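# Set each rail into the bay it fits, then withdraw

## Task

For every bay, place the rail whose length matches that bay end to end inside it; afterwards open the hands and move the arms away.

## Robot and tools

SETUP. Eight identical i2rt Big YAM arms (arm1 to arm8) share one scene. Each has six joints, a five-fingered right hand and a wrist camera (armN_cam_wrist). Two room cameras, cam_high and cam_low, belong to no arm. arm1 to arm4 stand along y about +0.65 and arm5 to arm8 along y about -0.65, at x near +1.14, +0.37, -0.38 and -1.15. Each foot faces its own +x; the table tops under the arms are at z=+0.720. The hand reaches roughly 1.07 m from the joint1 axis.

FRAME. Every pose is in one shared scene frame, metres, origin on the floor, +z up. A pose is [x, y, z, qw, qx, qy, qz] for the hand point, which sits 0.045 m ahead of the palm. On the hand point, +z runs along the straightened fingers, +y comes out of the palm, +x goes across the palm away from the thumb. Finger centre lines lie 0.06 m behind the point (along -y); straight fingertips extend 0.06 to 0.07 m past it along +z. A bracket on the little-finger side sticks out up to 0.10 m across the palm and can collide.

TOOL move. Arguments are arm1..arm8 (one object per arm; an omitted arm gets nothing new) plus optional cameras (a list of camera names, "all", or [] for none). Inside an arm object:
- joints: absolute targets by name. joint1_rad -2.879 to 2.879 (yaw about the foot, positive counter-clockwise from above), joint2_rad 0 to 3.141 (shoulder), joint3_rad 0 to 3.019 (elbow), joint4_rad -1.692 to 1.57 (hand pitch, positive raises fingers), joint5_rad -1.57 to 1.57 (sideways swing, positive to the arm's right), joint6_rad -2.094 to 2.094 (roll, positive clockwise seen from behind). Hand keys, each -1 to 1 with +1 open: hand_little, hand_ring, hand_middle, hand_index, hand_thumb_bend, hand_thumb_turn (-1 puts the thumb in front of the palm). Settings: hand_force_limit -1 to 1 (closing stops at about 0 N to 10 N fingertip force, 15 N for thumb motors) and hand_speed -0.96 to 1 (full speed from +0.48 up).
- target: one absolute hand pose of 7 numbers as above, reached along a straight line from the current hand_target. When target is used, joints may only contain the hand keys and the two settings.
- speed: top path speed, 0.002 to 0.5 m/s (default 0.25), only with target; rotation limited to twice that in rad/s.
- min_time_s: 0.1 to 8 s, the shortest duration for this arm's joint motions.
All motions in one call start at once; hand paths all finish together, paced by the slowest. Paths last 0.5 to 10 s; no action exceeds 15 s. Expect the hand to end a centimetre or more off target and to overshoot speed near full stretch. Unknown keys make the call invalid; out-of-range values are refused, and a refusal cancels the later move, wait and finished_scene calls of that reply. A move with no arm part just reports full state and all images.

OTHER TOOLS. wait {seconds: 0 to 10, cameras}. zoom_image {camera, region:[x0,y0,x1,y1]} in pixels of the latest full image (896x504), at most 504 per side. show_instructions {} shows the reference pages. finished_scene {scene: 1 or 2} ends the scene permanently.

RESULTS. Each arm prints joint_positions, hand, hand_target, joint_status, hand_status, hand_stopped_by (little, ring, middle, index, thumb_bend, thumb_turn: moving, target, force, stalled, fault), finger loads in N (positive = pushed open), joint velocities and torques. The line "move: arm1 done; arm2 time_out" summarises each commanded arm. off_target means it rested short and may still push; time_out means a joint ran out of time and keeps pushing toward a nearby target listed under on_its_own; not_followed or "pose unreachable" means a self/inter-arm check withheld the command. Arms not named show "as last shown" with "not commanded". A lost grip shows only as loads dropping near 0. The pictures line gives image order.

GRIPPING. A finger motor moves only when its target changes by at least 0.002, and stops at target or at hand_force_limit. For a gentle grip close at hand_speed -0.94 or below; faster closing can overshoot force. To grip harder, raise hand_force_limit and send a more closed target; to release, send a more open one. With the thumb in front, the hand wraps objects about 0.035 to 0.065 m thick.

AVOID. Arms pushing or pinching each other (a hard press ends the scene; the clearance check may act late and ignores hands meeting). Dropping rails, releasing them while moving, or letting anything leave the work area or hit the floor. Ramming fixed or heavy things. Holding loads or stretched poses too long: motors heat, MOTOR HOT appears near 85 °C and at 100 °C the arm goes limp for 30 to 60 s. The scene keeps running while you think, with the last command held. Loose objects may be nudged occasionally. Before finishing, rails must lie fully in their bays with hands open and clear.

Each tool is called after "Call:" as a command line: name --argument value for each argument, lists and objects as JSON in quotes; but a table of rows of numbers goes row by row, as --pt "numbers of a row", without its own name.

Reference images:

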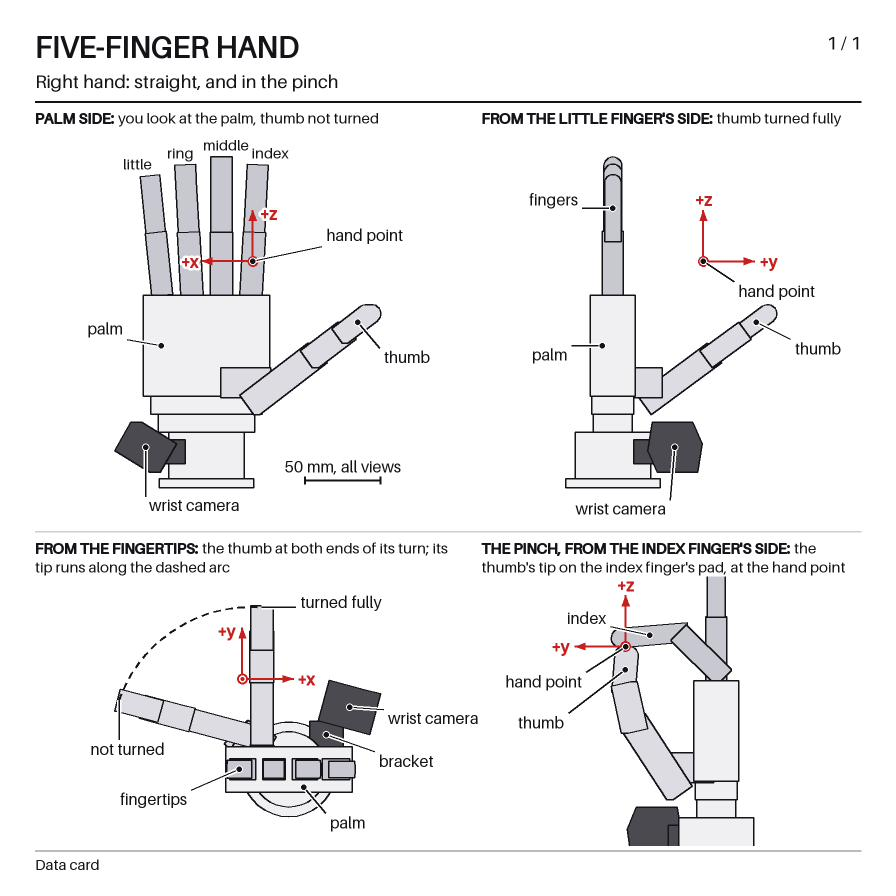

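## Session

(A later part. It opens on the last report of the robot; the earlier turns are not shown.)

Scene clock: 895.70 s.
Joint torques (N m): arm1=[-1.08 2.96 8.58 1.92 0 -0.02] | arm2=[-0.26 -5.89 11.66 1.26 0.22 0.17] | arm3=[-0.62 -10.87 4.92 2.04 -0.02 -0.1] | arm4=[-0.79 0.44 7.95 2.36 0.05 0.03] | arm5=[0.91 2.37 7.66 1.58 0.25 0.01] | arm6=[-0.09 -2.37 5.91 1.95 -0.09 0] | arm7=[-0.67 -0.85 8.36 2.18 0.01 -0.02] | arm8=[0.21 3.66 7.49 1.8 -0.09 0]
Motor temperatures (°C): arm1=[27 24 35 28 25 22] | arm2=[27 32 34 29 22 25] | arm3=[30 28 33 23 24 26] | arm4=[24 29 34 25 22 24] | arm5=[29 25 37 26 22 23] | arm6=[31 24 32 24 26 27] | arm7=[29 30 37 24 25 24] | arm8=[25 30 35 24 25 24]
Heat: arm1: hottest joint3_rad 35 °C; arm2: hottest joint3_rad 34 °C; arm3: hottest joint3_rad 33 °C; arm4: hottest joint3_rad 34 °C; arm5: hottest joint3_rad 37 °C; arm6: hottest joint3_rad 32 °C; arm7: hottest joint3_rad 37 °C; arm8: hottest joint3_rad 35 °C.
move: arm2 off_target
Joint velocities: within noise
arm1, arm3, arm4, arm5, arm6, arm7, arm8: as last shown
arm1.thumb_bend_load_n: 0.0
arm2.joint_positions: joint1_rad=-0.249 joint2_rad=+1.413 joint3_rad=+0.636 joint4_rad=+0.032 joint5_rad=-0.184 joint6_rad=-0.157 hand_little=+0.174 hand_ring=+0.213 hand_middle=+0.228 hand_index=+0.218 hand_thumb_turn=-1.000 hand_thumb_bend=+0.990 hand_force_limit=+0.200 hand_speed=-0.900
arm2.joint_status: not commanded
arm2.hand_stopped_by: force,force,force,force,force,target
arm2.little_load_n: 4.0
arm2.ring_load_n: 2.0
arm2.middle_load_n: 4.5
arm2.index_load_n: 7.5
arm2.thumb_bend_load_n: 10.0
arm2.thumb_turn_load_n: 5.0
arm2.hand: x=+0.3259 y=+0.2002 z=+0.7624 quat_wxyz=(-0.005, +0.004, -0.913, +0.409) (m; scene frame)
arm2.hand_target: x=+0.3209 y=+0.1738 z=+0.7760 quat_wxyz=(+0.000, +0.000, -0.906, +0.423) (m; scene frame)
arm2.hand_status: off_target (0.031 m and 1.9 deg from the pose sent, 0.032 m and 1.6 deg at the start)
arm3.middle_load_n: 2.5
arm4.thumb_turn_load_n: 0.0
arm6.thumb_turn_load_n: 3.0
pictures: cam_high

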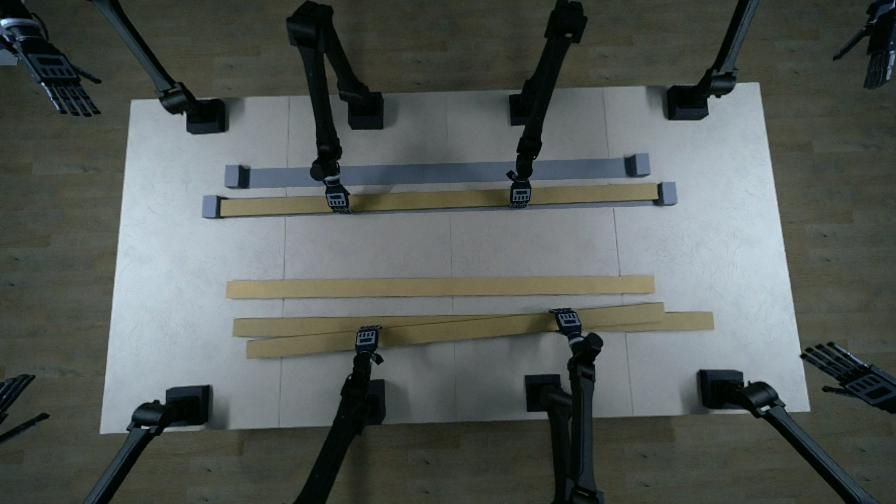

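Call:
move --arm2 '{"target": [0.3205, 0.165, 0.785, 0, 0, -0.9063, 0.4226], "speed": 0.08}' --cameras '["cam_high"]'

Call:
zoom_image --camera "cam_high" --region '[610, 160, 690, 230]'

Scene clock: 900.47 s.
Joint torques (N m): arm1=[-1.08 3.02 8.64 1.98 -0.01 -0.02] | arm2=[1.03 -7.18 12.48 1.17 0.12 0.2] | arm3=[-0.79 -11.58 4.96 1.89 -0.01 -0.09] | arm4=[-0.85 -0.03 8.03 2.14 0.07 0.01] | arm5=[0.85 2.37 7.66 1.58 0.25 0.01] | arm6=[0.03 -2.37 5.9 1.99 -0.08 -0.02] | arm7=[-0.38 -0.97 8.32 2.15 0 -0.03] | arm8=[0.21 3.72 7.49 1.78 -0.08 0.01]
Motor temperatures (°C): arm1=[27 24 35 28 25 22] | arm2=[27 31 35 29 22 25] | arm3=[30 28 33 23 24 25] | arm4=[24 29 34 25 22 24] | arm5=[29 25 37 26 22 23] | arm6=[31 24 32 24 26 27] | arm7=[29 30 37 24 25 24] | arm8=[25 30 35 24 25 24]
Heat: arm1: hottest joint3_rad 35 °C; arm2: hottest joint3_rad 35 °C; arm3: hottest joint3_rad 33 °C; arm4: hottest joint3_rad 34 °C; arm5: hottest joint3_rad 37 °C; arm6: hottest joint3_rad 32 °C; arm7: hottest joint3_rad 37 °C; arm8: hottest joint3_rad 35 °C.
move: arm2 off_target
Joint velocities: within noise
arm1, arm3, arm4, arm5, arm6, arm7, arm8: as last shown
arm2.joint_positions: joint1_rad=-0.247 joint2_rad=+1.417 joint3_rad=+0.656 joint4_rad=-0.005 joint5_rad=-0.179 joint6_rad=-0.157 hand_little=+0.174 hand_ring=+0.213 hand_middle=+0.228 hand_index=+0.218 hand_thumb_turn=-1.000 hand_thumb_bend=+0.990 hand_force_limit=+0.200 hand_speed=-0.900
arm2.joint_status: not commanded
arm2.hand_stopped_by: force,force,force,force,force,target
arm2.little_load_n: 4.0
arm2.ring_load_n: 2.0
arm2.middle_load_n: 4.5
arm2.index_load_n: 7.0
arm2.thumb_bend_load_n: 10.0
arm2.thumb_turn_load_n: 5.0
arm2.hand: x=+0.3256 y=+0.1992 z=+0.7637 quat_wxyz=(-0.006, +0.003, -0.917, +0.399) (m; scene frame)
arm2.hand_target: x=+0.3208 y=+0.1675 z=+0.7865 quat_wxyz=(+0.000, +0.000, -0.906, +0.423) (m; scene frame)
arm2.hand_status: off_target (0.041 m and 3.0 deg from the pose sent, 0.042 m and 1.9 deg at the start)
arm3.joint_positions: joint1_rad=-0.270 joint2_rad=+1.560 joint3_rad=+0.585 joint4_rad=+0.249 joint5_rad=-0.225 joint6_rad=-0.184 hand_little=+0.104 hand_ring=+0.199 hand_middle=+0.215 hand_index=+0.203 hand_thumb_turn=-1.000 hand_thumb_bend=+0.986 hand_force_limit=+0.200 hand_speed=-0.900
arm3.middle_load_n: 4.5
arm3.thumb_bend_load_n: 1.0
arm3.hand: x=-0.4546 y=+0.1939 z=+0.7591 quat_wxyz=(-0.005, +0.001, -0.907, +0.420) (m; scene frame)
arm3.hand_target: x=-0.4594 y=+0.1999 z=+0.7598 quat_wxyz=(+0.000, +0.000, -0.906, +0.422) (m; scene frame)
arm4.thumb_turn_load_n: -0.5
arm6.thumb_turn_load_n: 2.5
arm7.thumb_bend_load_n: 8.0
pictures: cam_high

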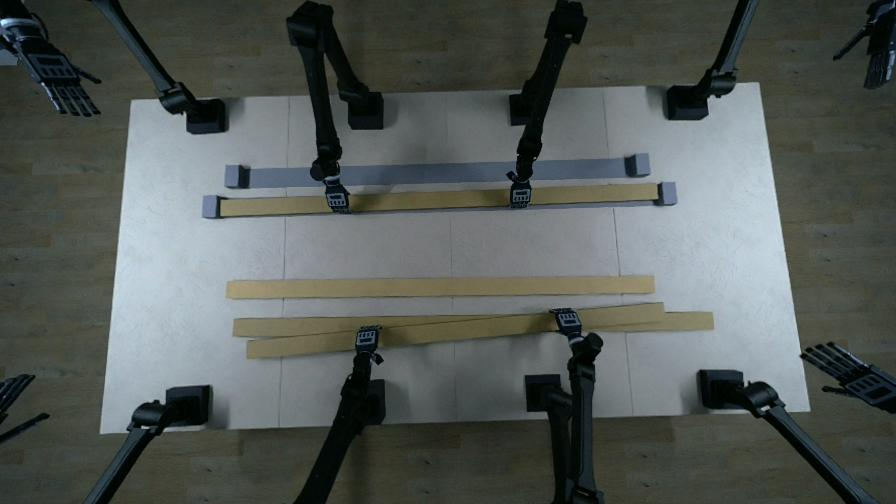

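Scaled by 6.300.

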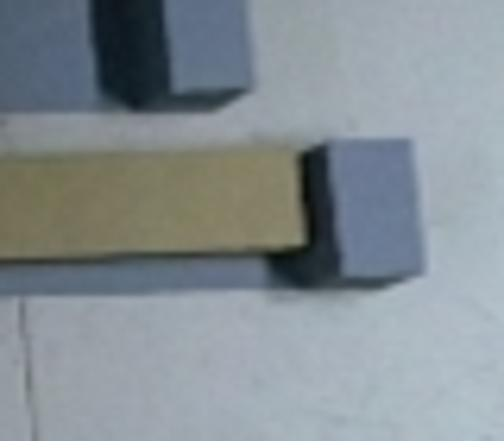

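Call:
move --arm2 '{"target": [0.3205, 0.150, 0.790, 0, 0, -0.9063, 0.4226], "speed": 0.08}' --cameras '["cam_high"]'

Call:
zoom_image --camera "cam_high" --region '[610, 160, 690, 230]'

Scene clock: 904.50 s.
Joint torques (N m): arm1=[-1.14 3.02 8.59 1.96 -0.02 -0.03] | arm2=[0.15 -7.3 13.5 1.72 0.23 0.27] | arm3=[-0.79 -10.29 5.12 2.02 0.03 -0.08] | arm4=[-0.56 0.67 8.05 2 0.03 -0.01] | arm5=[0.79 2.32 7.68 1.55 0.24 0] | arm6=[-0.26 -2.08 5.94 1.99 -0.04 0.01] | arm7=[-0.73 -0.97 8.29 2.21 0.02 -0.01] | arm8=[0.21 3.72 7.5 1.8 -0.09 0]
Motor temperatures (°C): arm1=[27 24 35 28 25 22] | arm2=[27 31 35 29 22 25] | arm3=[30 28 33 23 24 25] | arm4=[24 29 34 25 22 24] | arm5=[29 25 37 26 22 23] | arm6=[31 24 32 24 26 27] | arm7=[29 30 37 24 25 24] | arm8=[25 30 35 24 25 24]
Heat: arm1: hottest joint3_rad 35 °C; arm2: hottest joint3_rad 35 °C; arm3: hottest joint3_rad 33 °C; arm4: hottest joint3_rad 34 °C; arm5: hottest joint3_rad 37 °C; arm6: hottest joint3_rad 32 °C; arm7: hottest joint3_rad 37 °C; arm8: hottest joint3_rad 35 °C.
move: arm2 off_target
Joint velocities: within noise
arm1, arm3, arm4, arm5, arm6, arm7, arm8: as last shown
arm2.joint_positions: joint1_rad=-0.241 joint2_rad=+1.430 joint3_rad=+0.684 joint4_rad=-0.039 joint5_rad=-0.175 joint6_rad=-0.156 hand_little=+0.174 hand_ring=+0.213 hand_middle=+0.228 hand_index=+0.218 hand_thumb_turn=-1.000 hand_thumb_bend=+0.990 hand_force_limit=+0.200 hand_speed=-0.900
arm2.joint_status: not commanded
arm2.hand_stopped_by: force,force,force,force,force,target
arm2.little_load_n: 3.0
arm2.ring_load_n: 1.5
arm2.middle_load_n: 4.0
arm2.index_load_n: 7.0
arm2.thumb_bend_load_n: 10.0
arm2.thumb_turn_load_n: 6.5
arm2.hand: x=+0.3265 y=+0.1948 z=+0.7644 quat_wxyz=(-0.007, +0.003, -0.921, +0.390) (m; scene frame)
arm2.hand_target: x=+0.3212 y=+0.1542 z=+0.7926 quat_wxyz=(-0.001, +0.000, -0.906, +0.423) (m; scene frame)
arm2.hand_status: off_target (0.052 m and 4.2 deg from the pose sent, 0.056 m and 3.0 deg at the start)
arm3.joint_positions: joint1_rad=-0.270 joint2_rad=+1.557 joint3_rad=+0.585 joint4_rad=+0.250 joint5_rad=-0.225 joint6_rad=-0.184 hand_little=+0.104 hand_ring=+0.199 hand_middle=+0.215 hand_index=+0.203 hand_thumb_turn=-1.000 hand_thumb_bend=+0.986 hand_force_limit=+0.200 hand_speed=-0.900
arm3.middle_load_n: 4.0
arm3.thumb_bend_load_n: 0.5
arm3.thumb_turn_load_n: 1.0
arm3.hand: x=-0.4548 y=+0.1934 z=+0.7604 quat_wxyz=(-0.005, +0.001, -0.907, +0.422) (m; scene frame)
arm3.hand_target: x=-0.4594 y=+0.1998 z=+0.7598 quat_wxyz=(+0.000, +0.000, -0.906, +0.423) (m; scene frame)
arm4.thumb_turn_load_n: 0.0
arm6.thumb_turn_load_n: 3.0
arm7.thumb_bend_load_n: 8.5
arm7.thumb_turn_load_n: 3.0
arm8.middle_load_n: 0.5
pictures: cam_high

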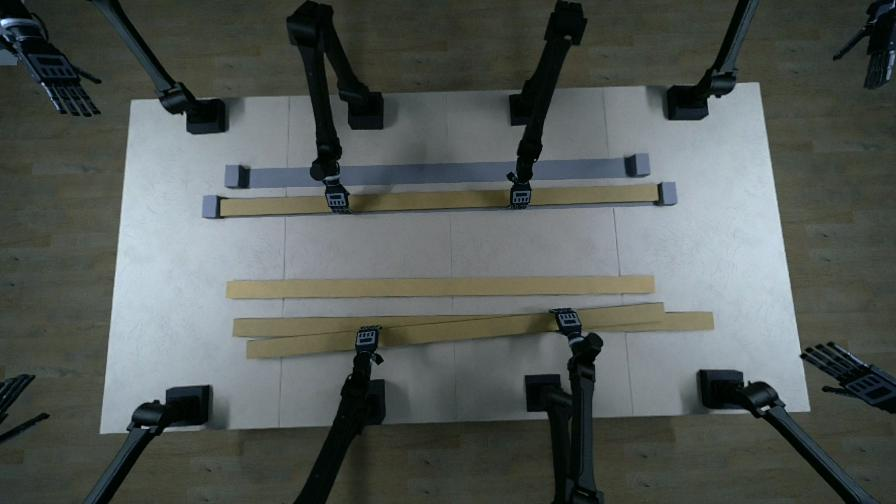

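Scaled by 6.300.

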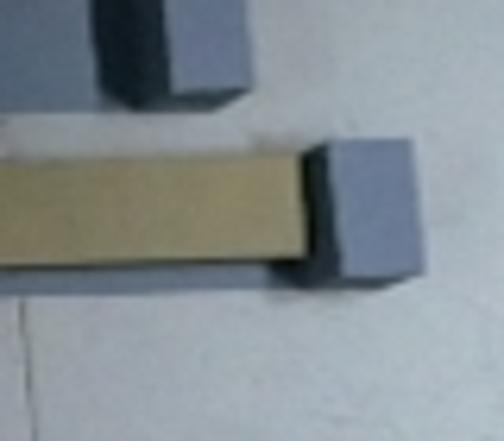

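Call:
zoom_image --camera "cam_high" --region '[190, 170, 270, 240]'

Call:
move --arm2 '{"target": [0.3235, 0.190, 0.778, 0, 0, -0.9063, 0.4226], "speed": 0.08}' --arm3 '{"target": [-0.456, 0.193, 0.762, 0, 0, -0.9063, 0.4226], "speed": 0.08}' --cameras '["cam_high"]'

Call:
zoom_image --camera "cam_high" --region '[190, 170, 270, 240]'

Call:
zoom_image --camera "cam_high" --region '[610, 160, 690, 230]'

Scaled by 6.300.

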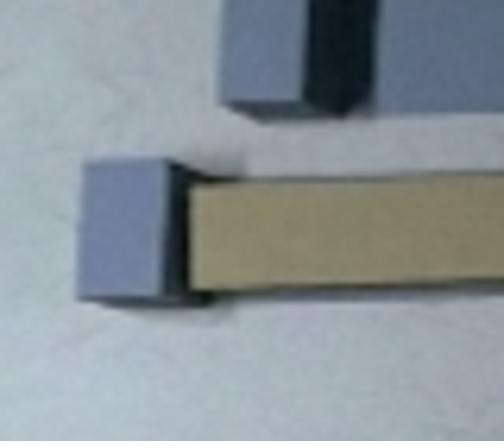

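Scene clock: 913.57 s.
Joint torques (N m): arm1=[-1.14 2.84 8.55 1.96 0 -0.03] | arm2=[-1.55 -11.58 7.53 1.7 -0.14 0.13] | arm3=[1.2 -10.87 6.42 1.72 0.3 -0.03] | arm4=[-0.67 0.38 8.27 2.1 0.1 0.05] | arm5=[0.97 2.32 7.66 1.57 0.25 0.01] | arm6=[-0.09 -2.32 5.83 1.95 -0.06 0] | arm7=[-0.62 -0.91 8.38 2.11 0.02 -0.02] | arm8=[0.21 3.66 7.47 1.78 -0.08 0]
Motor temperatures (°C): arm1=[27 24 35 28 25 22] | arm2=[27 31 36 29 22 25] | arm3=[30 28 33 23 24 25] | arm4=[24 29 34 25 22 24] | arm5=[29 25 37 26 22 23] | arm6=[31 24 32 24 26 27] | arm7=[29 30 37 24 25 24] | arm8=[25 30 35 24 25 24]
Heat: arm1: hottest joint3_rad 35 °C; arm2: hottest joint3_rad 36 °C; arm3: hottest joint3_rad 33 °C; arm4: hottest joint3_rad 34 °C; arm5: hottest joint3_rad 37 °C; arm6: hottest joint3_rad 32 °C; arm7: hottest joint3_rad 37 °C; arm8: hottest joint3_rad 35 °C.
move: arm2 off_target; arm3 done
Joint velocities: within noise
arm1, arm4, arm5, arm6, arm7, arm8: as last shown
arm2.joint_positions: joint1_rad=-0.241 joint2_rad=+1.421 joint3_rad=+0.650 joint4_rad=+0.017 joint5_rad=-0.175 joint6_rad=-0.156 hand_little=+0.174 hand_ring=+0.213 hand_middle=+0.228 hand_index=+0.218 hand_thumb_turn=-1.000 hand_thumb_bend=+0.990 hand_force_limit=+0.200 hand_speed=-0.900
arm2.joint_status: not commanded
arm2.hand_stopped_by: force,force,force,force,force,target
arm2.little_load_n: 6.0
arm2.ring_load_n: 3.5
arm2.middle_load_n: 6.5
arm2.index_load_n: 9.0
arm2.thumb_bend_load_n: 9.0
arm2.thumb_turn_load_n: 4.5
arm2.hand: x=+0.3271 y=+0.1975 z=+0.7624 quat_wxyz=(-0.004, +0.004, -0.915, +0.404) (m; scene frame)
arm2.hand_target: x=+0.3236 y=+0.1902 z=+0.7778 quat_wxyz=(+0.000, +0.000, -0.906, +0.422) (m; scene frame)
arm2.hand_status: off_target (0.018 m and 2.4 deg from the pose sent, 0.015 m and 4.2 deg at the start)
arm3.joint_positions: joint1_rad=-0.270 joint2_rad=+1.557 joint3_rad=+0.585 joint4_rad=+0.250 joint5_rad=-0.222 joint6_rad=-0.184 hand_little=+0.104 hand_ring=+0.199 hand_middle=+0.215 hand_index=+0.203 hand_thumb_turn=-1.000 hand_thumb_bend=+0.986 hand_force_limit=+0.200 hand_speed=-0.900
arm3.joint_status: not commanded
arm3.hand_stopped_by: force,force,force,force,force,target
arm3.little_load_n: 0.0
arm3.ring_load_n: 0.0
arm3.middle_load_n: 1.0
arm3.index_load_n: 0.0
arm3.thumb_bend_load_n: 0.0
arm3.thumb_turn_load_n: 0.0
arm3.hand: x=-0.4555 y=+0.1934 z=+0.7603 quat_wxyz=(-0.003, +0.000, -0.907, +0.421) (m; scene frame)
arm3.hand_target: x=-0.4560 y=+0.1930 z=+0.7620 quat_wxyz=(+0.000, +0.000, -0.906, +0.423) (m; scene frame)
arm3.hand_status: done (0.002 m and 0.4 deg from the pose sent, 0.002 m and 0.6 deg at the start)
arm6.thumb_turn_load_n: 2.5
arm7.ring_load_n: 6.0
arm7.thumb_turn_load_n: 3.5
arm8.middle_load_n: 0.0
pictures: cam_high

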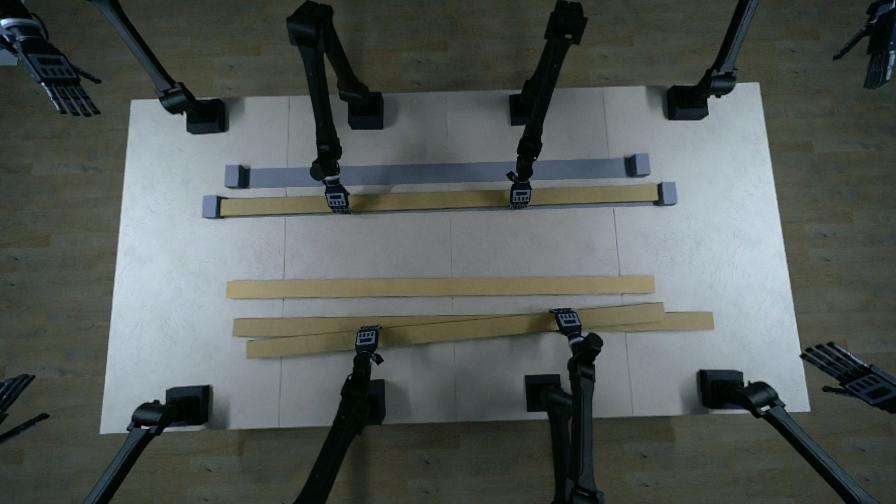

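Scaled by 6.300.

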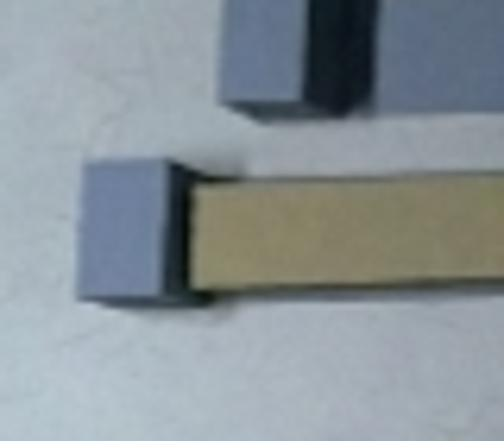

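Scaled by 6.300.

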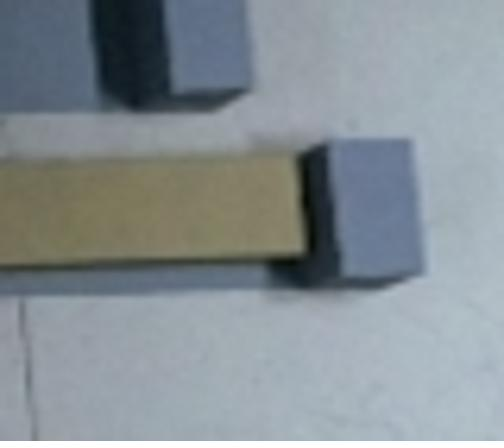

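Call:
move --arm2 '{"target": [0.3215, 0.138, 0.792, 0, 0, -0.9063, 0.4226], "speed": 0.08}'

Call:
move --arm2 '{"target": [0.3235, 0.184, 0.778, 0, 0, -0.9063, 0.4226], "speed": 0.08}' --cameras '["cam_high"]'

Call:
zoom_image --camera "cam_high" --region '[190, 170, 270, 240]'

Call:
zoom_image --camera "cam_high" --region '[610, 160, 690, 230]'

Scene clock: 923.13 s.
Joint torques (N m): arm1=[-1.03 2.84 8.57 1.98 -0.01 -0.02] | arm2=[0.62 -7.18 13.23 1.74 0.08 0.1] | arm3=[0.73 -10.11 6.41 1.61 0.21 -0.03] | arm4=[-0.62 -0.03 8.09 1.91 0.08 0.04] | arm5=[0.97 2.43 7.68 1.57 0.24 0.01] | arm6=[-0.38 -2.73 5.86 1.88 -0.09 -0.03] | arm7=[-0.56 -1.03 8.36 2.17 0.02 -0.03] | arm8=[0.21 3.66 7.49 1.78 -0.09 0]
Motor temperatures (°C): arm1=[27 24 35 28 25 22] | arm2=[27 31 35 29 22 25] | arm3=[30 28 32 23 24 25] | arm4=[24 28 34 25 22 24] | arm5=[29 25 37 26 22 23] | arm6=[31 24 32 24 26 27] | arm7=[29 29 37 24 25 24] | arm8=[25 30 35 24 25 24]
Heat: arm1: hottest joint3_rad 35 °C; arm2: hottest joint3_rad 35 °C; arm3: hottest joint3_rad 32 °C; arm4: hottest joint3_rad 34 °C; arm5: hottest joint3_rad 37 °C; arm6: hottest joint3_rad 32 °C; arm7: hottest joint3_rad 37 °C; arm8: hottest joint3_rad 35 °C.
move: arm2 off_target
Joint velocities: within noise
arm1.joint_positions: joint1_rad=+0.012 joint2_rad=+0.649 joint3_rad=+1.448 joint4_rad=-1.238 joint5_rad=-0.190 joint6_rad=-1.059 hand_little=+1.000 hand_ring=+1.000 hand_middle=+1.000 hand_index=+1.000 hand_thumb_turn=+1.000 hand_thumb_bend=+1.000 hand_force_limit=+0.000 hand_speed=-0.800
arm1.joint_status: not commanded
arm1.hand_stopped_by: target,target,target,target,target,target
arm1.little_load_n: 0.0
arm1.ring_load_n: 0.0
arm1.middle_load_n: 0.0
arm1.index_load_n: -0.5
arm1.thumb_bend_load_n: 0.0
arm1.thumb_turn_load_n: 0.0
arm1.hand: x=+1.1362 y=+0.4163 z=+1.2924 quat_wxyz=(+0.208, +0.458, -0.702, +0.505) (m; scene frame)
arm1.hand_target: x=+1.1332 y=+0.4179 z=+1.3027 quat_wxyz=(+0.216, +0.451, -0.698, +0.512) (m; scene frame)
arm1.hand_status: not commanded
arm2.joint_positions: joint1_rad=-0.235 joint2_rad=+1.459 joint3_rad=+0.717 joint4_rad=-0.046 joint5_rad=-0.163 joint6_rad=-0.144 hand_little=+0.174 hand_ring=+0.213 hand_middle=+0.228 hand_index=+0.218 hand_thumb_turn=-1.000 hand_thumb_bend=+0.990 hand_force_limit=+0.200 hand_speed=-0.900
arm2.joint_status: not commanded
arm2.hand_stopped_by: force,force,force,force,force,target
arm2.little_load_n: 2.5
arm2.ring_load_n: 1.0
arm2.middle_load_n: 5.0
arm2.index_load_n: 8.0
arm2.thumb_bend_load_n: 10.0
arm2.thumb_turn_load_n: 8.5
arm2.hand: x=+0.3254 y=+0.1829 z=+0.7647 quat_wxyz=(-0.006, -0.002, -0.922, +0.388) (m; scene frame)
arm2.hand_target: x=+0.3221 y=+0.1423 z=+0.7943 quat_wxyz=(+0.000, +0.000, -0.906, +0.423) (m; scene frame)
arm2.hand_status: off_target (0.053 m and 4.4 deg from the pose sent, 0.067 m and 2.4 deg at the start)
arm3: as last shown
arm3.joint_positions: joint1_rad=-0.270 joint2_rad=+1.557 joint3_rad=+0.585 joint4_rad=+0.250 joint5_rad=-0.218 joint6_rad=-0.184 hand_little=+0.104 hand_ring=+0.199 hand_middle=+0.215 hand_index=+0.203 hand_thumb_turn=-1.000 hand_thumb_bend=+0.986 hand_force_limit=+0.200 hand_speed=-0.900
arm3.middle_load_n: 5.0
arm3.thumb_bend_load_n: 1.0
arm3.thumb_turn_load_n: 2.0
arm3.hand: x=-0.4561 y=+0.1934 z=+0.7601 quat_wxyz=(-0.002, -0.001, -0.907, +0.421) (m; scene frame)
arm4.joint_positions: joint1_rad=+0.301 joint2_rad=+0.650 joint3_rad=+1.455 joint4_rad=-1.328 joint5_rad=+0.120 joint6_rad=-1.084 hand_little=+1.000 hand_ring=+1.000 hand_middle=+1.000 hand_index=+1.000 hand_thumb_turn=+1.000 hand_thumb_bend=+1.000 hand_force_limit=+0.000 hand_speed=-0.800
arm4.joint_status: not commanded
arm4.hand_stopped_by: target,target,target,target,target,target
arm4.little_load_n: 0.0
arm4.ring_load_n: 0.0
arm4.middle_load_n: 0.0
arm4.index_load_n: 0.0
arm4.thumb_bend_load_n: 0.0
arm4.thumb_turn_load_n: 0.0
arm4.hand: x=-1.1342 y=+0.4175 z=+1.2701 quat_wxyz=(+0.227, +0.544, -0.672, +0.448) (m; scene frame)
arm4.hand_target: x=-1.1347 y=+0.4187 z=+1.2834 quat_wxyz=(+0.232, +0.538, -0.666, +0.461) (m; scene frame)
arm4.hand_status: not commanded
arm5.joint_positions: joint1_rad=-0.215 joint2_rad=+0.600 joint3_rad=+1.456 joint4_rad=-1.142 joint5_rad=+0.216 joint6_rad=-1.223 hand_little=+1.000 hand_ring=+1.000 hand_middle=+1.000 hand_index=+1.000 hand_thumb_turn=+1.000 hand_thumb_bend=+1.000 hand_force_limit=+0.000 hand_speed=-0.800
arm5.joint_status: not commanded
arm5.hand_stopped_by: target,target,target,target,target,target
arm5.little_load_n: 0.0
arm5.ring_load_n: 0.0
arm5.middle_load_n: 0.0
arm5.index_load_n: 0.0
arm5.thumb_bend_load_n: 0.0
arm5.thumb_turn_load_n: 0.0
arm5.hand: x=-1.0107 y=-0.4409 z=+1.3287 quat_wxyz=(-0.400, +0.726, +0.336, +0.447) (m; scene frame)
arm5.hand_target: x=-1.0110 y=-0.4432 z=+1.3396 quat_wxyz=(-0.408, +0.720, +0.331, +0.453) (m; scene frame)
arm5.hand_status: not commanded
arm6.joint_positions: joint1_rad=-0.279 joint2_rad=+1.025 joint3_rad=+0.092 joint4_rad=+0.216 joint5_rad=-0.240 joint6_rad=-0.210 hand_little=+0.170 hand_ring=+0.197 hand_middle=+0.219 hand_index=+0.218 hand_thumb_turn=-1.000 hand_thumb_bend=+0.993 hand_force_limit=+0.200 hand_speed=-0.900
arm6.joint_status: not commanded
arm6.hand_stopped_by: force,force,force,force,force,target
arm6.little_load_n: 4.5
arm6.ring_load_n: 8.0
arm6.middle_load_n: 7.0
arm6.index_load_n: 6.0
arm6.thumb_bend_load_n: 8.5
arm6.thumb_turn_load_n: 3.0
arm6.hand: x=-0.3773 y=-0.3811 z=+0.7761 quat_wxyz=(-0.422, +0.906, +0.034, -0.017) (m; scene frame)
arm6.hand_target: x=-0.3761 y=-0.3812 z=+0.7750 quat_wxyz=(-0.422, +0.906, +0.033, -0.015) (m; scene frame)
arm6.hand_status: not commanded
arm7.joint_positions: joint1_rad=-0.404 joint2_rad=+0.971 joint3_rad=+0.337 joint4_rad=-0.118 joint5_rad=-0.365 joint6_rad=-0.309 hand_little=+0.193 hand_ring=+0.215 hand_middle=+0.219 hand_index=+0.215 hand_thumb_turn=-1.000 hand_thumb_bend=+0.993 hand_force_limit=+0.200 hand_speed=-0.900
arm7.joint_status: not commanded
arm7.hand_stopped_by: force,force,force,force,force,target
arm7.little_load_n: 6.5
arm7.ring_load_n: 5.5
arm7.middle_load_n: 11.0
arm7.index_load_n: 6.5
arm7.thumb_bend_load_n: 8.5
arm7.thumb_turn_load_n: 3.5
arm7.hand: x=+0.4252 y=-0.3407 z=+0.7664 quat_wxyz=(-0.425, +0.904, +0.034, -0.014) (m; scene frame)
arm7.hand_target: x=+0.4240 y=-0.3423 z=+0.7611 quat_wxyz=(-0.422, +0.906, +0.033, -0.015) (m; scene frame)
arm7.hand_status: not commanded
arm8.joint_positions: joint1_rad=+0.383 joint2_rad=+0.599 joint3_rad=+1.336 joint4_rad=-1.288 joint5_rad=-0.258 joint6_rad=-1.200 hand_little=+1.000 hand_ring=+1.000 hand_middle=+1.000 hand_index=+1.000 hand_thumb_turn=+1.000 hand_thumb_bend=+1.000 hand_force_limit=+0.000 hand_speed=-0.800
arm8.joint_status: not commanded
arm8.hand_stopped_by: target,target,target,target,target,target
arm8.little_load_n: 0.0
arm8.ring_load_n: 0.0
arm8.middle_load_n: 0.0
arm8.index_load_n: 0.0
arm8.thumb_bend_load_n: 0.0
arm8.thumb_turn_load_n: 0.0
arm8.hand: x=+1.0475 y=-0.4275 z=+1.2278 quat_wxyz=(-0.482, +0.580, +0.650, +0.094) (m; scene frame)
arm8.hand_target: x=+1.0478 y=-0.4281 z=+1.2375 quat_wxyz=(-0.490, +0.576, +0.647, +0.099) (m; scene frame)
arm8.hand_status: not commanded
pictures: none

Scene clock: 924.30 s.
Joint torques (N m): arm1=[-0.97 2.9 8.5 2.02 -0.01 -0.02] | arm2=[-1.03 -12.1 6.58 1.11 -0.28 0.04] | arm3=[0.91 -10.05 6.45 1.85 0.13 0] | arm4=[-0.38 0.44 8.14 2.11 0.08 0] | arm5=[0.85 2.49 7.65 1.58 0.25 0.01] | arm6=[-0.21 -2.37 5.87 1.87 -0.09 0.03] | arm7=[-0.62 -1.14 8.36 2.19 0.02 -0.02] | arm8=[0.21 3.66 7.49 1.78 -0.09 0]
Motor temperatures (°C): arm1=[27 24 35 28 25 22] | arm2=[27 31 35 29 22 25] | arm3=[30 28 32 23 24 25] | arm4=[24 28 34 25 22 24] | arm5=[29 25 37 26 22 23] | arm6=[31 24 32 24 26 27] | arm7=[29 29 37 24 25 24] | arm8=[25 30 35 24 25 24]
Heat: arm1: hottest joint3_rad 35 °C; arm2: hottest joint3_rad 35 °C; arm3: hottest joint3_rad 32 °C; arm4: hottest joint3_rad 34 °C; arm5: hottest joint3_rad 37 °C; arm6: hottest joint3_rad 32 °C; arm7: hottest joint3_rad 37 °C; arm8: hottest joint3_rad 35 °C.
move: arm2 off_target
Joint velocities: within noise
arm1, arm3, arm4, arm5, arm6, arm7, arm8: as last shown
arm1.little_load_n: -0.5
arm1.index_load_n: 0.0
arm1.thumb_turn_load_n: -0.5
arm2.joint_positions: joint1_rad=-0.235 joint2_rad=+1.445 joint3_rad=+0.672 joint4_rad=+0.029 joint5_rad=-0.167 joint6_rad=-0.144 hand_little=+0.174 hand_ring=+0.213 hand_middle=+0.228 hand_index=+0.218 hand_thumb_turn=-1.000 hand_thumb_bend=+0.990 hand_force_limit=+0.200 hand_speed=-0.900
arm2.joint_status: not commanded
arm2.hand_stopped_by: force,force,force,force,force,target
arm2.little_load_n: 5.5
arm2.ring_load_n: 4.0
arm2.middle_load_n: 7.5
arm2.index_load_n: 10.5
arm2.thumb_bend_load_n: 8.5
arm2.thumb_turn_load_n: 5.5
arm2.hand: x=+0.3267 y=+0.1863 z=+0.7627 quat_wxyz=(-0.003, +0.000, -0.913, +0.408) (m; scene frame)
arm2.hand_target: x=+0.3236 y=+0.1839 z=+0.7776 quat_wxyz=(+0.000, +0.000, -0.906, +0.423) (m; scene frame)
arm2.hand_status: off_target (0.016 m and 1.9 deg from the pose sent, 0.013 m and 4.4 deg at the start)
arm3.middle_load_n: 1.0
arm3.thumb_bend_load_n: 0.0
arm3.thumb_turn_load_n: 0.0
arm3.hand: x=-0.4562 y=+0.1934 z=+0.7601 quat_wxyz=(-0.002, -0.001, -0.907, +0.421) (m; scene frame)
arm4.ring_load_n: -0.5
arm6.little_load_n: 4.0
arm7.little_load_n: 6.0
arm7.thumb_turn_load_n: 3.0
pictures: cam_high

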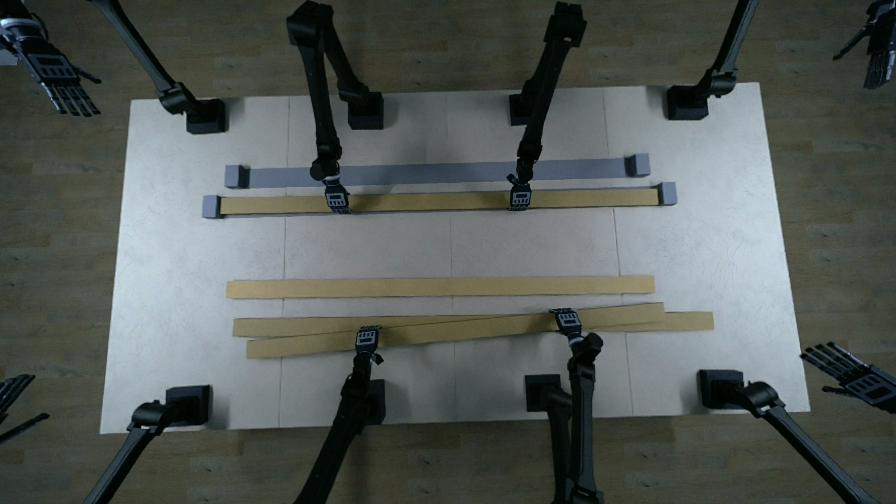

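Scaled by 6.300.

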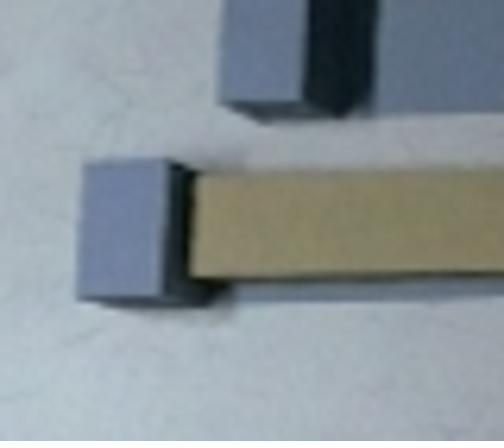

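Scaled by 6.300.

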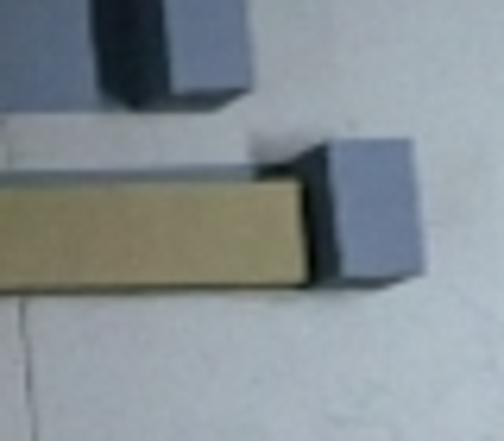

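Call:
move --arm2 '{"target": [0.3215, 0.194, 0.778, 0, 0, -0.9063, 0.4226], "speed": 0.05}' --cameras '["cam_high"]'

Call:
zoom_image --camera "cam_high" --region '[190, 170, 270, 240]'

Call:
zoom_image --camera "cam_high" --region '[610, 160, 690, 230]'

Scene clock: 932.30 s.
Joint torques (N m): arm1=[-1.03 2.9 8.57 1.98 0.01 -0.03] | arm2=[-1.49 -11.46 6.75 1.17 -0.18 0.02] | arm3=[1.26 -10.17 6.48 1.68 0.15 -0.01] | arm4=[-0.62 0.32 7.92 2.06 0.05 0.06] | arm5=[0.91 2.49 7.65 1.55 0.24 0.01] | arm6=[-0.32 -2.61 5.96 2 -0.05 -0.01] | arm7=[-0.56 -0.97 8.32 2.19 0.01 0] | arm8=[0.21 3.66 7.5 1.78 -0.09 0]
Motor temperatures (°C): arm1=[27 24 36 28 25 22] | arm2=[27 31 35 29 22 25] | arm3=[30 28 32 23 24 25] | arm4=[24 28 34 25 22 24] | arm5=[29 25 37 26 22 23] | arm6=[31 24 32 24 26 27] | arm7=[29 29 37 24 25 24] | arm8=[25 30 35 24 25 24]
Heat: arm1: hottest joint3_rad 36 °C; arm2: hottest joint3_rad 35 °C; arm3: hottest joint3_rad 32 °C; arm4: hottest joint3_rad 34 °C; arm5: hottest joint3_rad 37 °C; arm6: hottest joint3_rad 32 °C; arm7: hottest joint3_rad 37 °C; arm8: hottest joint3_rad 35 °C.
move: arm2 off_target
Joint velocities: within noise
arm1, arm3, arm4, arm5, arm6, arm7, arm8: as last shown
arm1.little_load_n: 0.0
arm1.thumb_turn_load_n: 0.0
arm2.joint_positions: joint1_rad=-0.244 joint2_rad=+1.422 joint3_rad=+0.646 joint4_rad=+0.031 joint5_rad=-0.176 joint6_rad=-0.147 hand_little=+0.174 hand_ring=+0.213 hand_middle=+0.228 hand_index=+0.218 hand_thumb_turn=-1.000 hand_thumb_bend=+0.990 hand_force_limit=+0.200 hand_speed=-0.900
arm2.joint_status: not commanded
arm2.hand_stopped_by: force,force,force,force,force,target
arm2.little_load_n: 6.0
arm2.ring_load_n: 4.0
arm2.middle_load_n: 7.5
arm2.index_load_n: 10.0
arm2.thumb_bend_load_n: 9.0
arm2.thumb_turn_load_n: 5.0
arm2.hand: x=+0.3264 y=+0.1962 z=+0.7625 quat_wxyz=(-0.005, +0.000, -0.913, +0.408) (m; scene frame)
arm2.hand_target: x=+0.3215 y=+0.1939 z=+0.7775 quat_wxyz=(+0.000, +0.000, -0.906, +0.423) (m; scene frame)
arm2.hand_status: off_target (0.016 m and 1.9 deg from the pose sent, 0.018 m and 1.9 deg at the start)
arm3.middle_load_n: 0.0
arm4.ring_load_n: 0.0
arm4.thumb_bend_load_n: 0.5
arm7.ring_load_n: 6.0
pictures: cam_high

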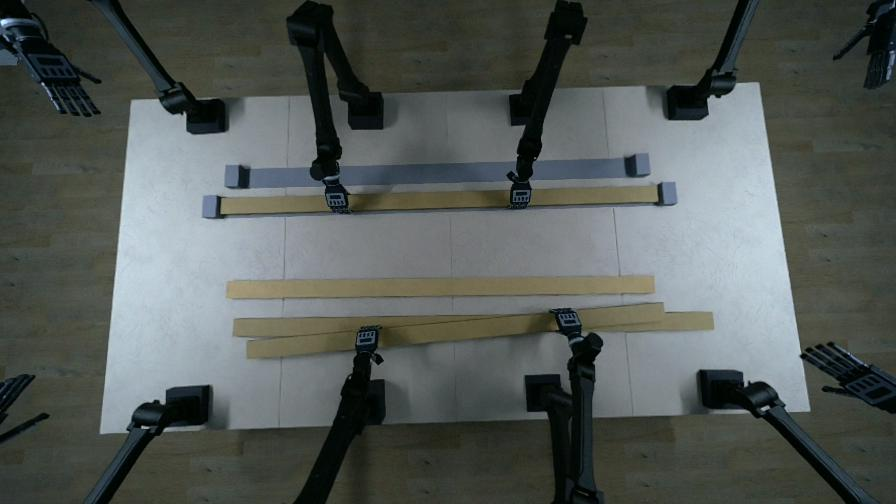

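Scaled by 6.300.

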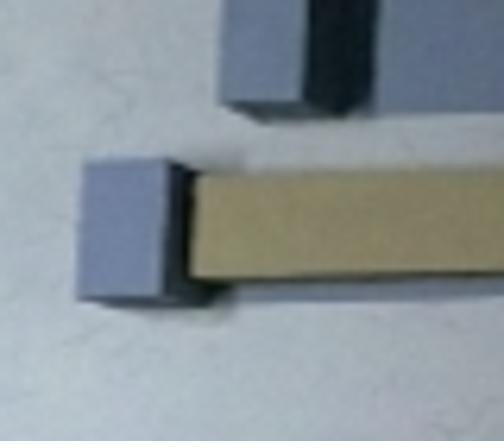

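Scaled by 6.300.

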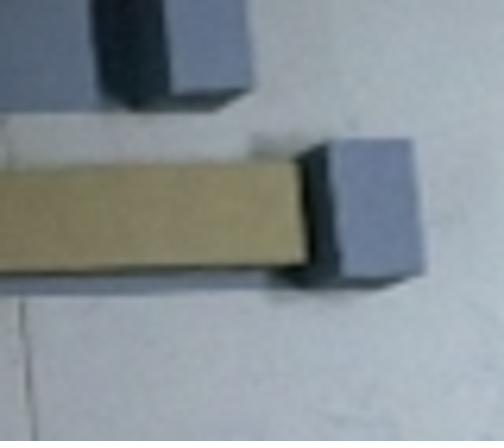

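Call:
move --arm2 '{"joints": {"hand_speed": -0.8, "hand_little": 1, "hand_ring": 1, "hand_middle": 1, "hand_index": 1, "hand_thumb_bend": 1}}' --arm3 '{"joints": {"hand_speed": -0.8, "hand_little": 1, "hand_ring": 1, "hand_middle": 1, "hand_index": 1, "hand_thumb_bend": 1}}' --cameras '["cam_high"]'

Call:
zoom_image --camera "cam_high" --region '[190, 170, 270, 240]'

Call:
zoom_image --camera "cam_high" --region '[610, 160, 690, 230]'

Scene clock: 941.67 s.
Joint torques (N m): arm1=[-0.97 2.84 8.61 1.95 -0.01 -0.05] | arm2=[-1.03 -9.29 7.32 1.18 -0.19 0.03] | arm3=[1.32 -9.76 6.45 1.48 0.14 -0.02] | arm4=[0.15 -0.38 8.09 1.92 0.06 0.01] | arm5=[0.85 2.37 7.66 1.57 0.24 0.01] | arm6=[0.26 -2.08 5.93 1.91 -0.08 0.02] | arm7=[-0.79 -1.08 8.38 2.19 0.02 -0.02] | arm8=[0.21 3.66 7.49 1.78 -0.09 0]
Motor temperatures (°C): arm1=[27 24 36 28 25 22] | arm2=[27 31 35 29 22 25] | arm3=[29 28 32 23 24 25] | arm4=[24 28 34 25 22 24] | arm5=[29 25 37 26 22 23] | arm6=[31 24 32 24 26 27] | arm7=[29 29 37 24 25 24] | arm8=[25 30 35 24 25 24]
Heat: arm1: hottest joint3_rad 36 °C; arm2: hottest joint3_rad 35 °C; arm3: hottest joint3_rad 32 °C; arm4: hottest joint3_rad 34 °C; arm5: hottest joint3_rad 37 °C; arm6: hottest joint3_rad 32 °C; arm7: hottest joint3_rad 37 °C; arm8: hottest joint3_rad 35 °C.
move: arm2 done; arm3 done
Joint velocities: within noise
arm1, arm4, arm5, arm6, arm7, arm8: as last shown
arm1.thumb_bend_load_n: 0.5
arm2.joint_positions: joint1_rad=-0.244 joint2_rad=+1.395 joint3_rad=+0.641 joint4_rad=+0.031 joint5_rad=-0.176 joint6_rad=-0.147 hand_little=+1.000 hand_ring=+1.000 hand_middle=+1.000 hand_index=+1.000 hand_thumb_turn=-1.000 hand_thumb_bend=+1.000 hand_force_limit=+0.200 hand_speed=-0.800
arm2.joint_status: all done
arm2.hand_stopped_by: target,target,target,target,target,target
arm2.little_load_n: 0.0
arm2.ring_load_n: 0.0
arm2.middle_load_n: 0.0
arm2.index_load_n: 0.0
arm2.thumb_bend_load_n: 0.0
arm2.thumb_turn_load_n: 0.0
arm2.hand: x=+0.3262 y=+0.1961 z=+0.7719 quat_wxyz=(-0.003, +0.001, -0.909, +0.418) (m; scene frame)
arm2.hand_target: x=+0.3215 y=+0.1939 z=+0.7776 quat_wxyz=(+0.000, +0.000, -0.906, +0.423) (m; scene frame)
arm2.hand_status: not commanded
arm3.joint_positions: joint1_rad=-0.270 joint2_rad=+1.557 joint3_rad=+0.585 joint4_rad=+0.250 joint5_rad=-0.218 joint6_rad=-0.184 hand_little=+1.000 hand_ring=+1.000 hand_middle=+1.000 hand_index=+1.000 hand_thumb_turn=-1.000 hand_thumb_bend=+1.000 hand_force_limit=+0.200 hand_speed=-0.800
arm3.joint_status: all done
arm3.hand_stopped_by: target,target,target,target,target,target
arm3.little_load_n: 0.0
arm3.ring_load_n: -0.5
arm3.middle_load_n: 0.0
arm3.index_load_n: 0.0
arm3.thumb_bend_load_n: 0.0
arm3.thumb_turn_load_n: 0.5
arm3.hand: x=-0.4563 y=+0.1934 z=+0.7601 quat_wxyz=(-0.001, -0.001, -0.907, +0.421) (m; scene frame)
arm3.hand_target: x=-0.4560 y=+0.1930 z=+0.7620 quat_wxyz=(+0.000, +0.000, -0.906, +0.423) (m; scene frame)
arm3.hand_status: not commanded
arm4.thumb_bend_load_n: 0.0
arm7.ring_load_n: 5.5
arm7.index_load_n: 6.0
pictures: cam_high

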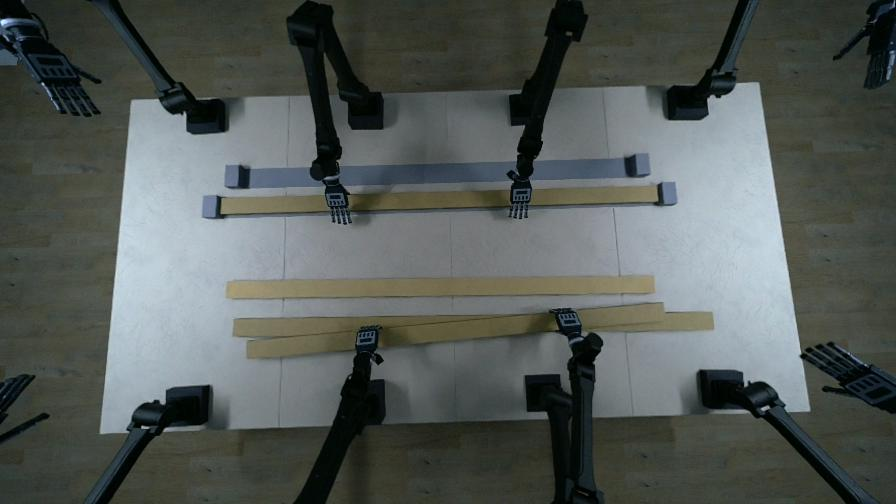

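Scaled by 6.300.

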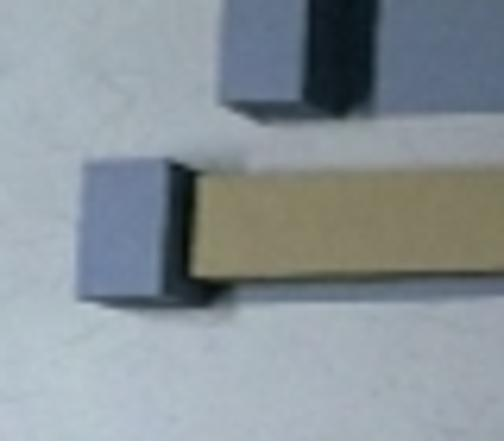

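Scaled by 6.300.

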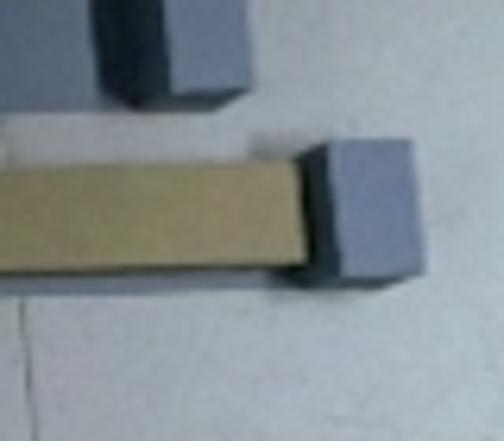

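Call:
move --arm3 '{"target": [-0.456, 0.182, 0.764, 0, 0, -0.9063, 0.4226], "speed": 0.05}' --arm2 '{"target": [0.3235, 0.205, 0.88, 0, 0, -0.9063, 0.4226], "speed": 0.15}' --cameras '["cam_high"]'

Call:
zoom_image --camera "cam_high" --region '[190, 170, 270, 240]'

Call:
zoom_image --camera "cam_high" --region '[610, 160, 690, 230]'

Scene clock: 954.33 s.
Joint torques (N m): arm1=[-1.14 2.67 8.64 1.98 0.02 -0.03] | arm2=[-1.08 -7.53 11.88 0.84 -0.28 0.04] | arm3=[1.38 -9.47 8.94 1.22 0.16 0] | arm4=[-0.09 0.21 8.02 2.14 0.04 0.02] | arm5=[0.85 2.32 7.68 1.57 0.24 0] | arm6=[-0.15 -1.9 5.9 1.96 -0.1 0.03] | arm7=[-0.73 -0.97 8.4 2.19 0.01 -0.02] | arm8=[0.21 3.66 7.49 1.78 -0.08 0]
Motor temperatures (°C): arm1=[27 24 36 28 25 22] | arm2=[27 31 35 29 22 25] | arm3=[29 28 32 23 24 25] | arm4=[24 28 34 25 22 24] | arm5=[29 25 37 25 22 23] | arm6=[31 24 32 24 26 27] | arm7=[29 29 37 24 25 24] | arm8=[25 30 35 24 25 24]
Heat: arm1: hottest joint3_rad 36 °C; arm2: hottest joint3_rad 35 °C; arm3: hottest joint3_rad 32 °C; arm4: hottest joint3_rad 34 °C; arm5: hottest joint3_rad 37 °C; arm6: hottest joint3_rad 32 °C; arm7: hottest joint3_rad 37 °C; arm8: hottest joint3_rad 35 °C.
move: arm2 off_target; arm3 off_target
Joint velocities: within noise
arm1, arm4, arm5, arm6, arm7, arm8: as last shown
arm1.index_load_n: -0.5
arm2.joint_positions: joint1_rad=-0.246 joint2_rad=+1.174 joint3_rad=+0.735 joint4_rad=-0.314 joint5_rad=-0.178 joint6_rad=-0.147 hand_little=+1.000 hand_ring=+1.000 hand_middle=+1.000 hand_index=+1.000 hand_thumb_turn=-1.000 hand_thumb_bend=+1.000 hand_force_limit=+0.200 hand_speed=-0.800
arm2.joint_status: not commanded
arm2.hand_stopped_by: target,target,target,target,target,target
arm2.little_load_n: 0.0
arm2.ring_load_n: 0.0
arm2.middle_load_n: 0.0
arm2.index_load_n: 0.0
arm2.thumb_bend_load_n: 0.0
arm2.thumb_turn_load_n: 0.0
arm2.hand: x=+0.3310 y=+0.2191 z=+0.8579 quat_wxyz=(-0.006, -0.001, -0.914, +0.405) (m; scene frame)
arm2.hand_target: x=+0.3236 y=+0.2058 z=+0.8801 quat_wxyz=(+0.000, +0.000, -0.906, +0.423) (m; scene frame)
arm2.hand_status: off_target (0.027 m and 2.3 deg from the pose sent, 0.108 m and 0.7 deg at the start)
arm3.joint_positions: joint1_rad=-0.269 joint2_rad=+1.560 joint3_rad=+0.585 joint4_rad=+0.246 joint5_rad=-0.212 joint6_rad=-0.184 hand_little=+1.000 hand_ring=+1.000 hand_middle=+1.000 hand_index=+1.000 hand_thumb_turn=-1.000 hand_thumb_bend=+1.000 hand_force_limit=+0.200 hand_speed=-0.800
arm3.joint_status: not commanded
arm3.hand_stopped_by: target,target,target,target,target,target
arm3.little_load_n: 0.0
arm3.ring_load_n: 0.0
arm3.middle_load_n: 0.0
arm3.index_load_n: 0.0
arm3.thumb_bend_load_n: 0.0
arm3.thumb_turn_load_n: 0.0
arm3.hand: x=-0.4565 y=+0.1947 z=+0.7580 quat_wxyz=(+0.000, -0.002, -0.909, +0.418) (m; scene frame)
arm3.hand_target: x=-0.4559 y=+0.1823 z=+0.7642 quat_wxyz=(+0.000, +0.000, -0.906, +0.423) (m; scene frame)
arm3.hand_status: off_target (0.014 m and 0.7 deg from the pose sent, 0.012 m and 0.3 deg at the start)
arm6.thumb_turn_load_n: 2.5
arm7.index_load_n: 6.5
arm7.thumb_bend_load_n: 8.0
pictures: cam_high

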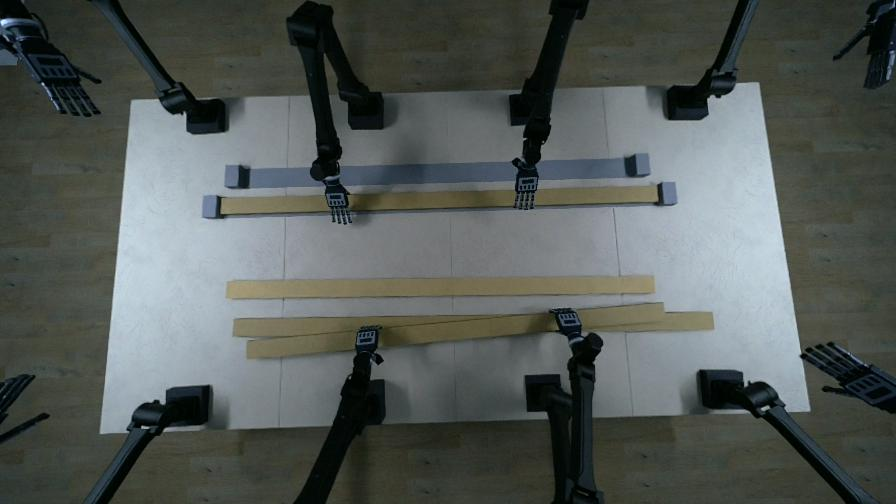

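Scaled by 6.300.

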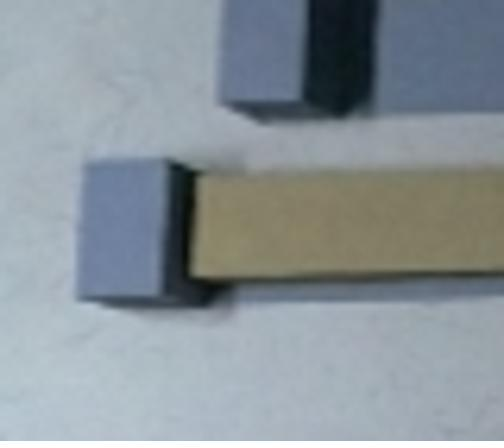

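Scaled by 6.300.

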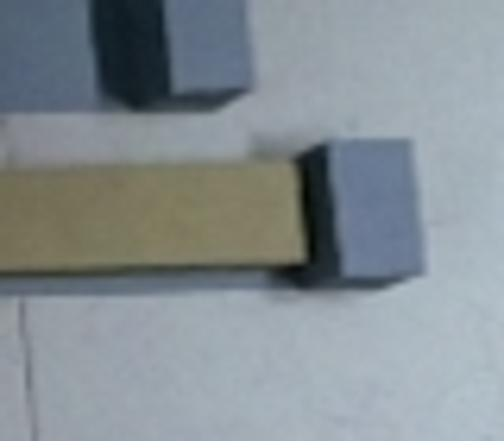

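Call:
move --arm3 '{"target": [-0.456, 0.170, 0.770, 0, 0, -0.9063, 0.4226], "speed": 0.05}' --cameras '["cam_high"]'

Call:
zoom_image --camera "cam_high" --region '[190, 170, 270, 240]'

Scene clock: 958.83 s.
Joint torques (N m): arm1=[-1.08 2.78 8.59 1.95 0.01 -0.03] | arm2=[-1.14 -7.41 11.73 0.91 -0.22 0.04] | arm3=[0.85 -9.7 11.14 1.32 0.14 0.06] | arm4=[-0.03 0.62 8.29 2.15 0.05 0.03] | arm5=[0.91 2.37 7.68 1.58 0.25 0.01] | arm6=[-0.21 -2.14 5.89 2.06 -0.06 0.03] | arm7=[-0.56 -0.91 8.34 2.22 0.03 -0.02] | arm8=[0.21 3.66 7.47 1.77 -0.09 0]
Motor temperatures (°C): arm1=[27 24 36 28 25 22] | arm2=[27 31 36 29 22 25] | arm3=[29 28 32 23 24 25] | arm4=[24 28 34 25 22 24] | arm5=[29 25 37 25 22 23] | arm6=[31 24 32 24 26 27] | arm7=[29 29 37 24 25 24] | arm8=[25 30 35 24 25 24]
Heat: arm1: hottest joint3_rad 36 °C; arm2: hottest joint3_rad 36 °C; arm3: hottest joint3_rad 32 °C; arm4: hottest joint3_rad 34 °C; arm5: hottest joint3_rad 37 °C; arm6: hottest joint3_rad 32 °C; arm7: hottest joint3_rad 37 °C; arm8: hottest joint3_rad 35 °C.
move: arm3 off_target
Joint velocities: within noise
arm1, arm2, arm4, arm5, arm6, arm7, arm8: as last shown
arm1.index_load_n: 0.0
arm1.thumb_bend_load_n: 0.0
arm3.joint_positions: joint1_rad=-0.261 joint2_rad=+1.563 joint3_rad=+0.594 joint4_rad=+0.215 joint5_rad=-0.206 joint6_rad=-0.181 hand_little=+1.000 hand_ring=+1.000 hand_middle=+1.000 hand_index=+1.000 hand_thumb_turn=-1.000 hand_thumb_bend=+1.000 hand_force_limit=+0.200 hand_speed=-0.800
arm3.joint_status: not commanded
arm3.hand_stopped_by: target,target,target,target,target,target
arm3.little_load_n: 0.0
arm3.ring_load_n: 0.0
arm3.middle_load_n: 0.0
arm3.index_load_n: 0.0
arm3.thumb_bend_load_n: 0.0
arm3.thumb_turn_load_n: 0.0
arm3.hand: x=-0.4533 y=+0.1962 z=+0.7555 quat_wxyz=(-0.002, -0.002, -0.914, +0.407) (m; scene frame)
arm3.hand_target: x=-0.4557 y=+0.1713 z=+0.7710 quat_wxyz=(+0.000, +0.000, -0.906, +0.423) (m; scene frame)
arm3.hand_status: off_target (0.030 m and 2.1 deg from the pose sent, 0.027 m and 0.7 deg at the start)
arm5.index_load_n: 0.5
arm5.thumb_bend_load_n: 0.5
arm6.index_load_n: 5.5
arm7.little_load_n: 6.5
arm7.thumb_bend_load_n: 8.5
arm8.little_load_n: -0.5
pictures: cam_high

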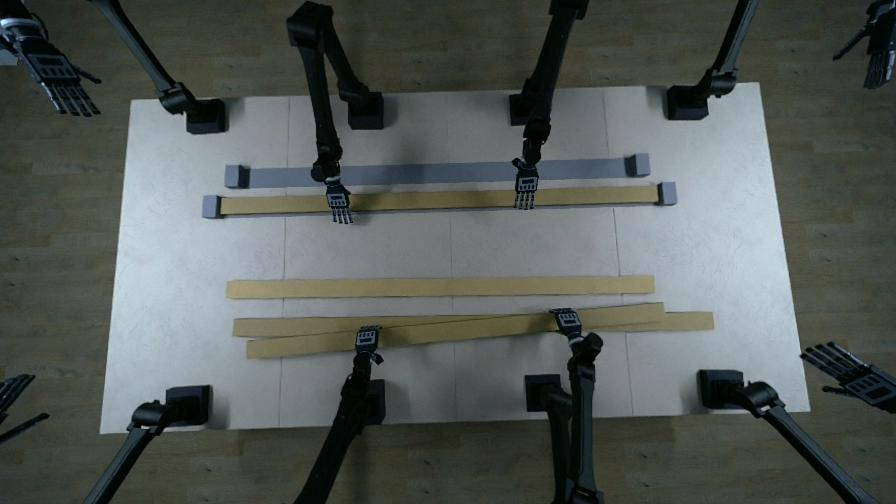

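Scaled by 6.300.

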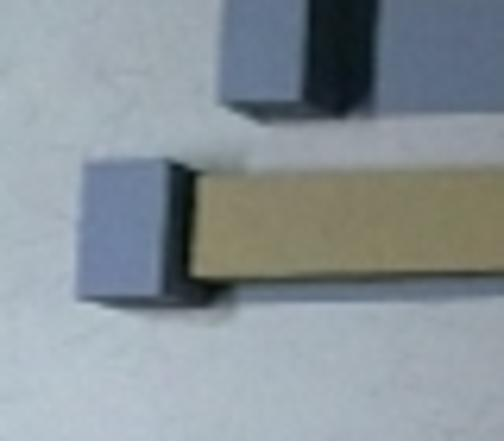

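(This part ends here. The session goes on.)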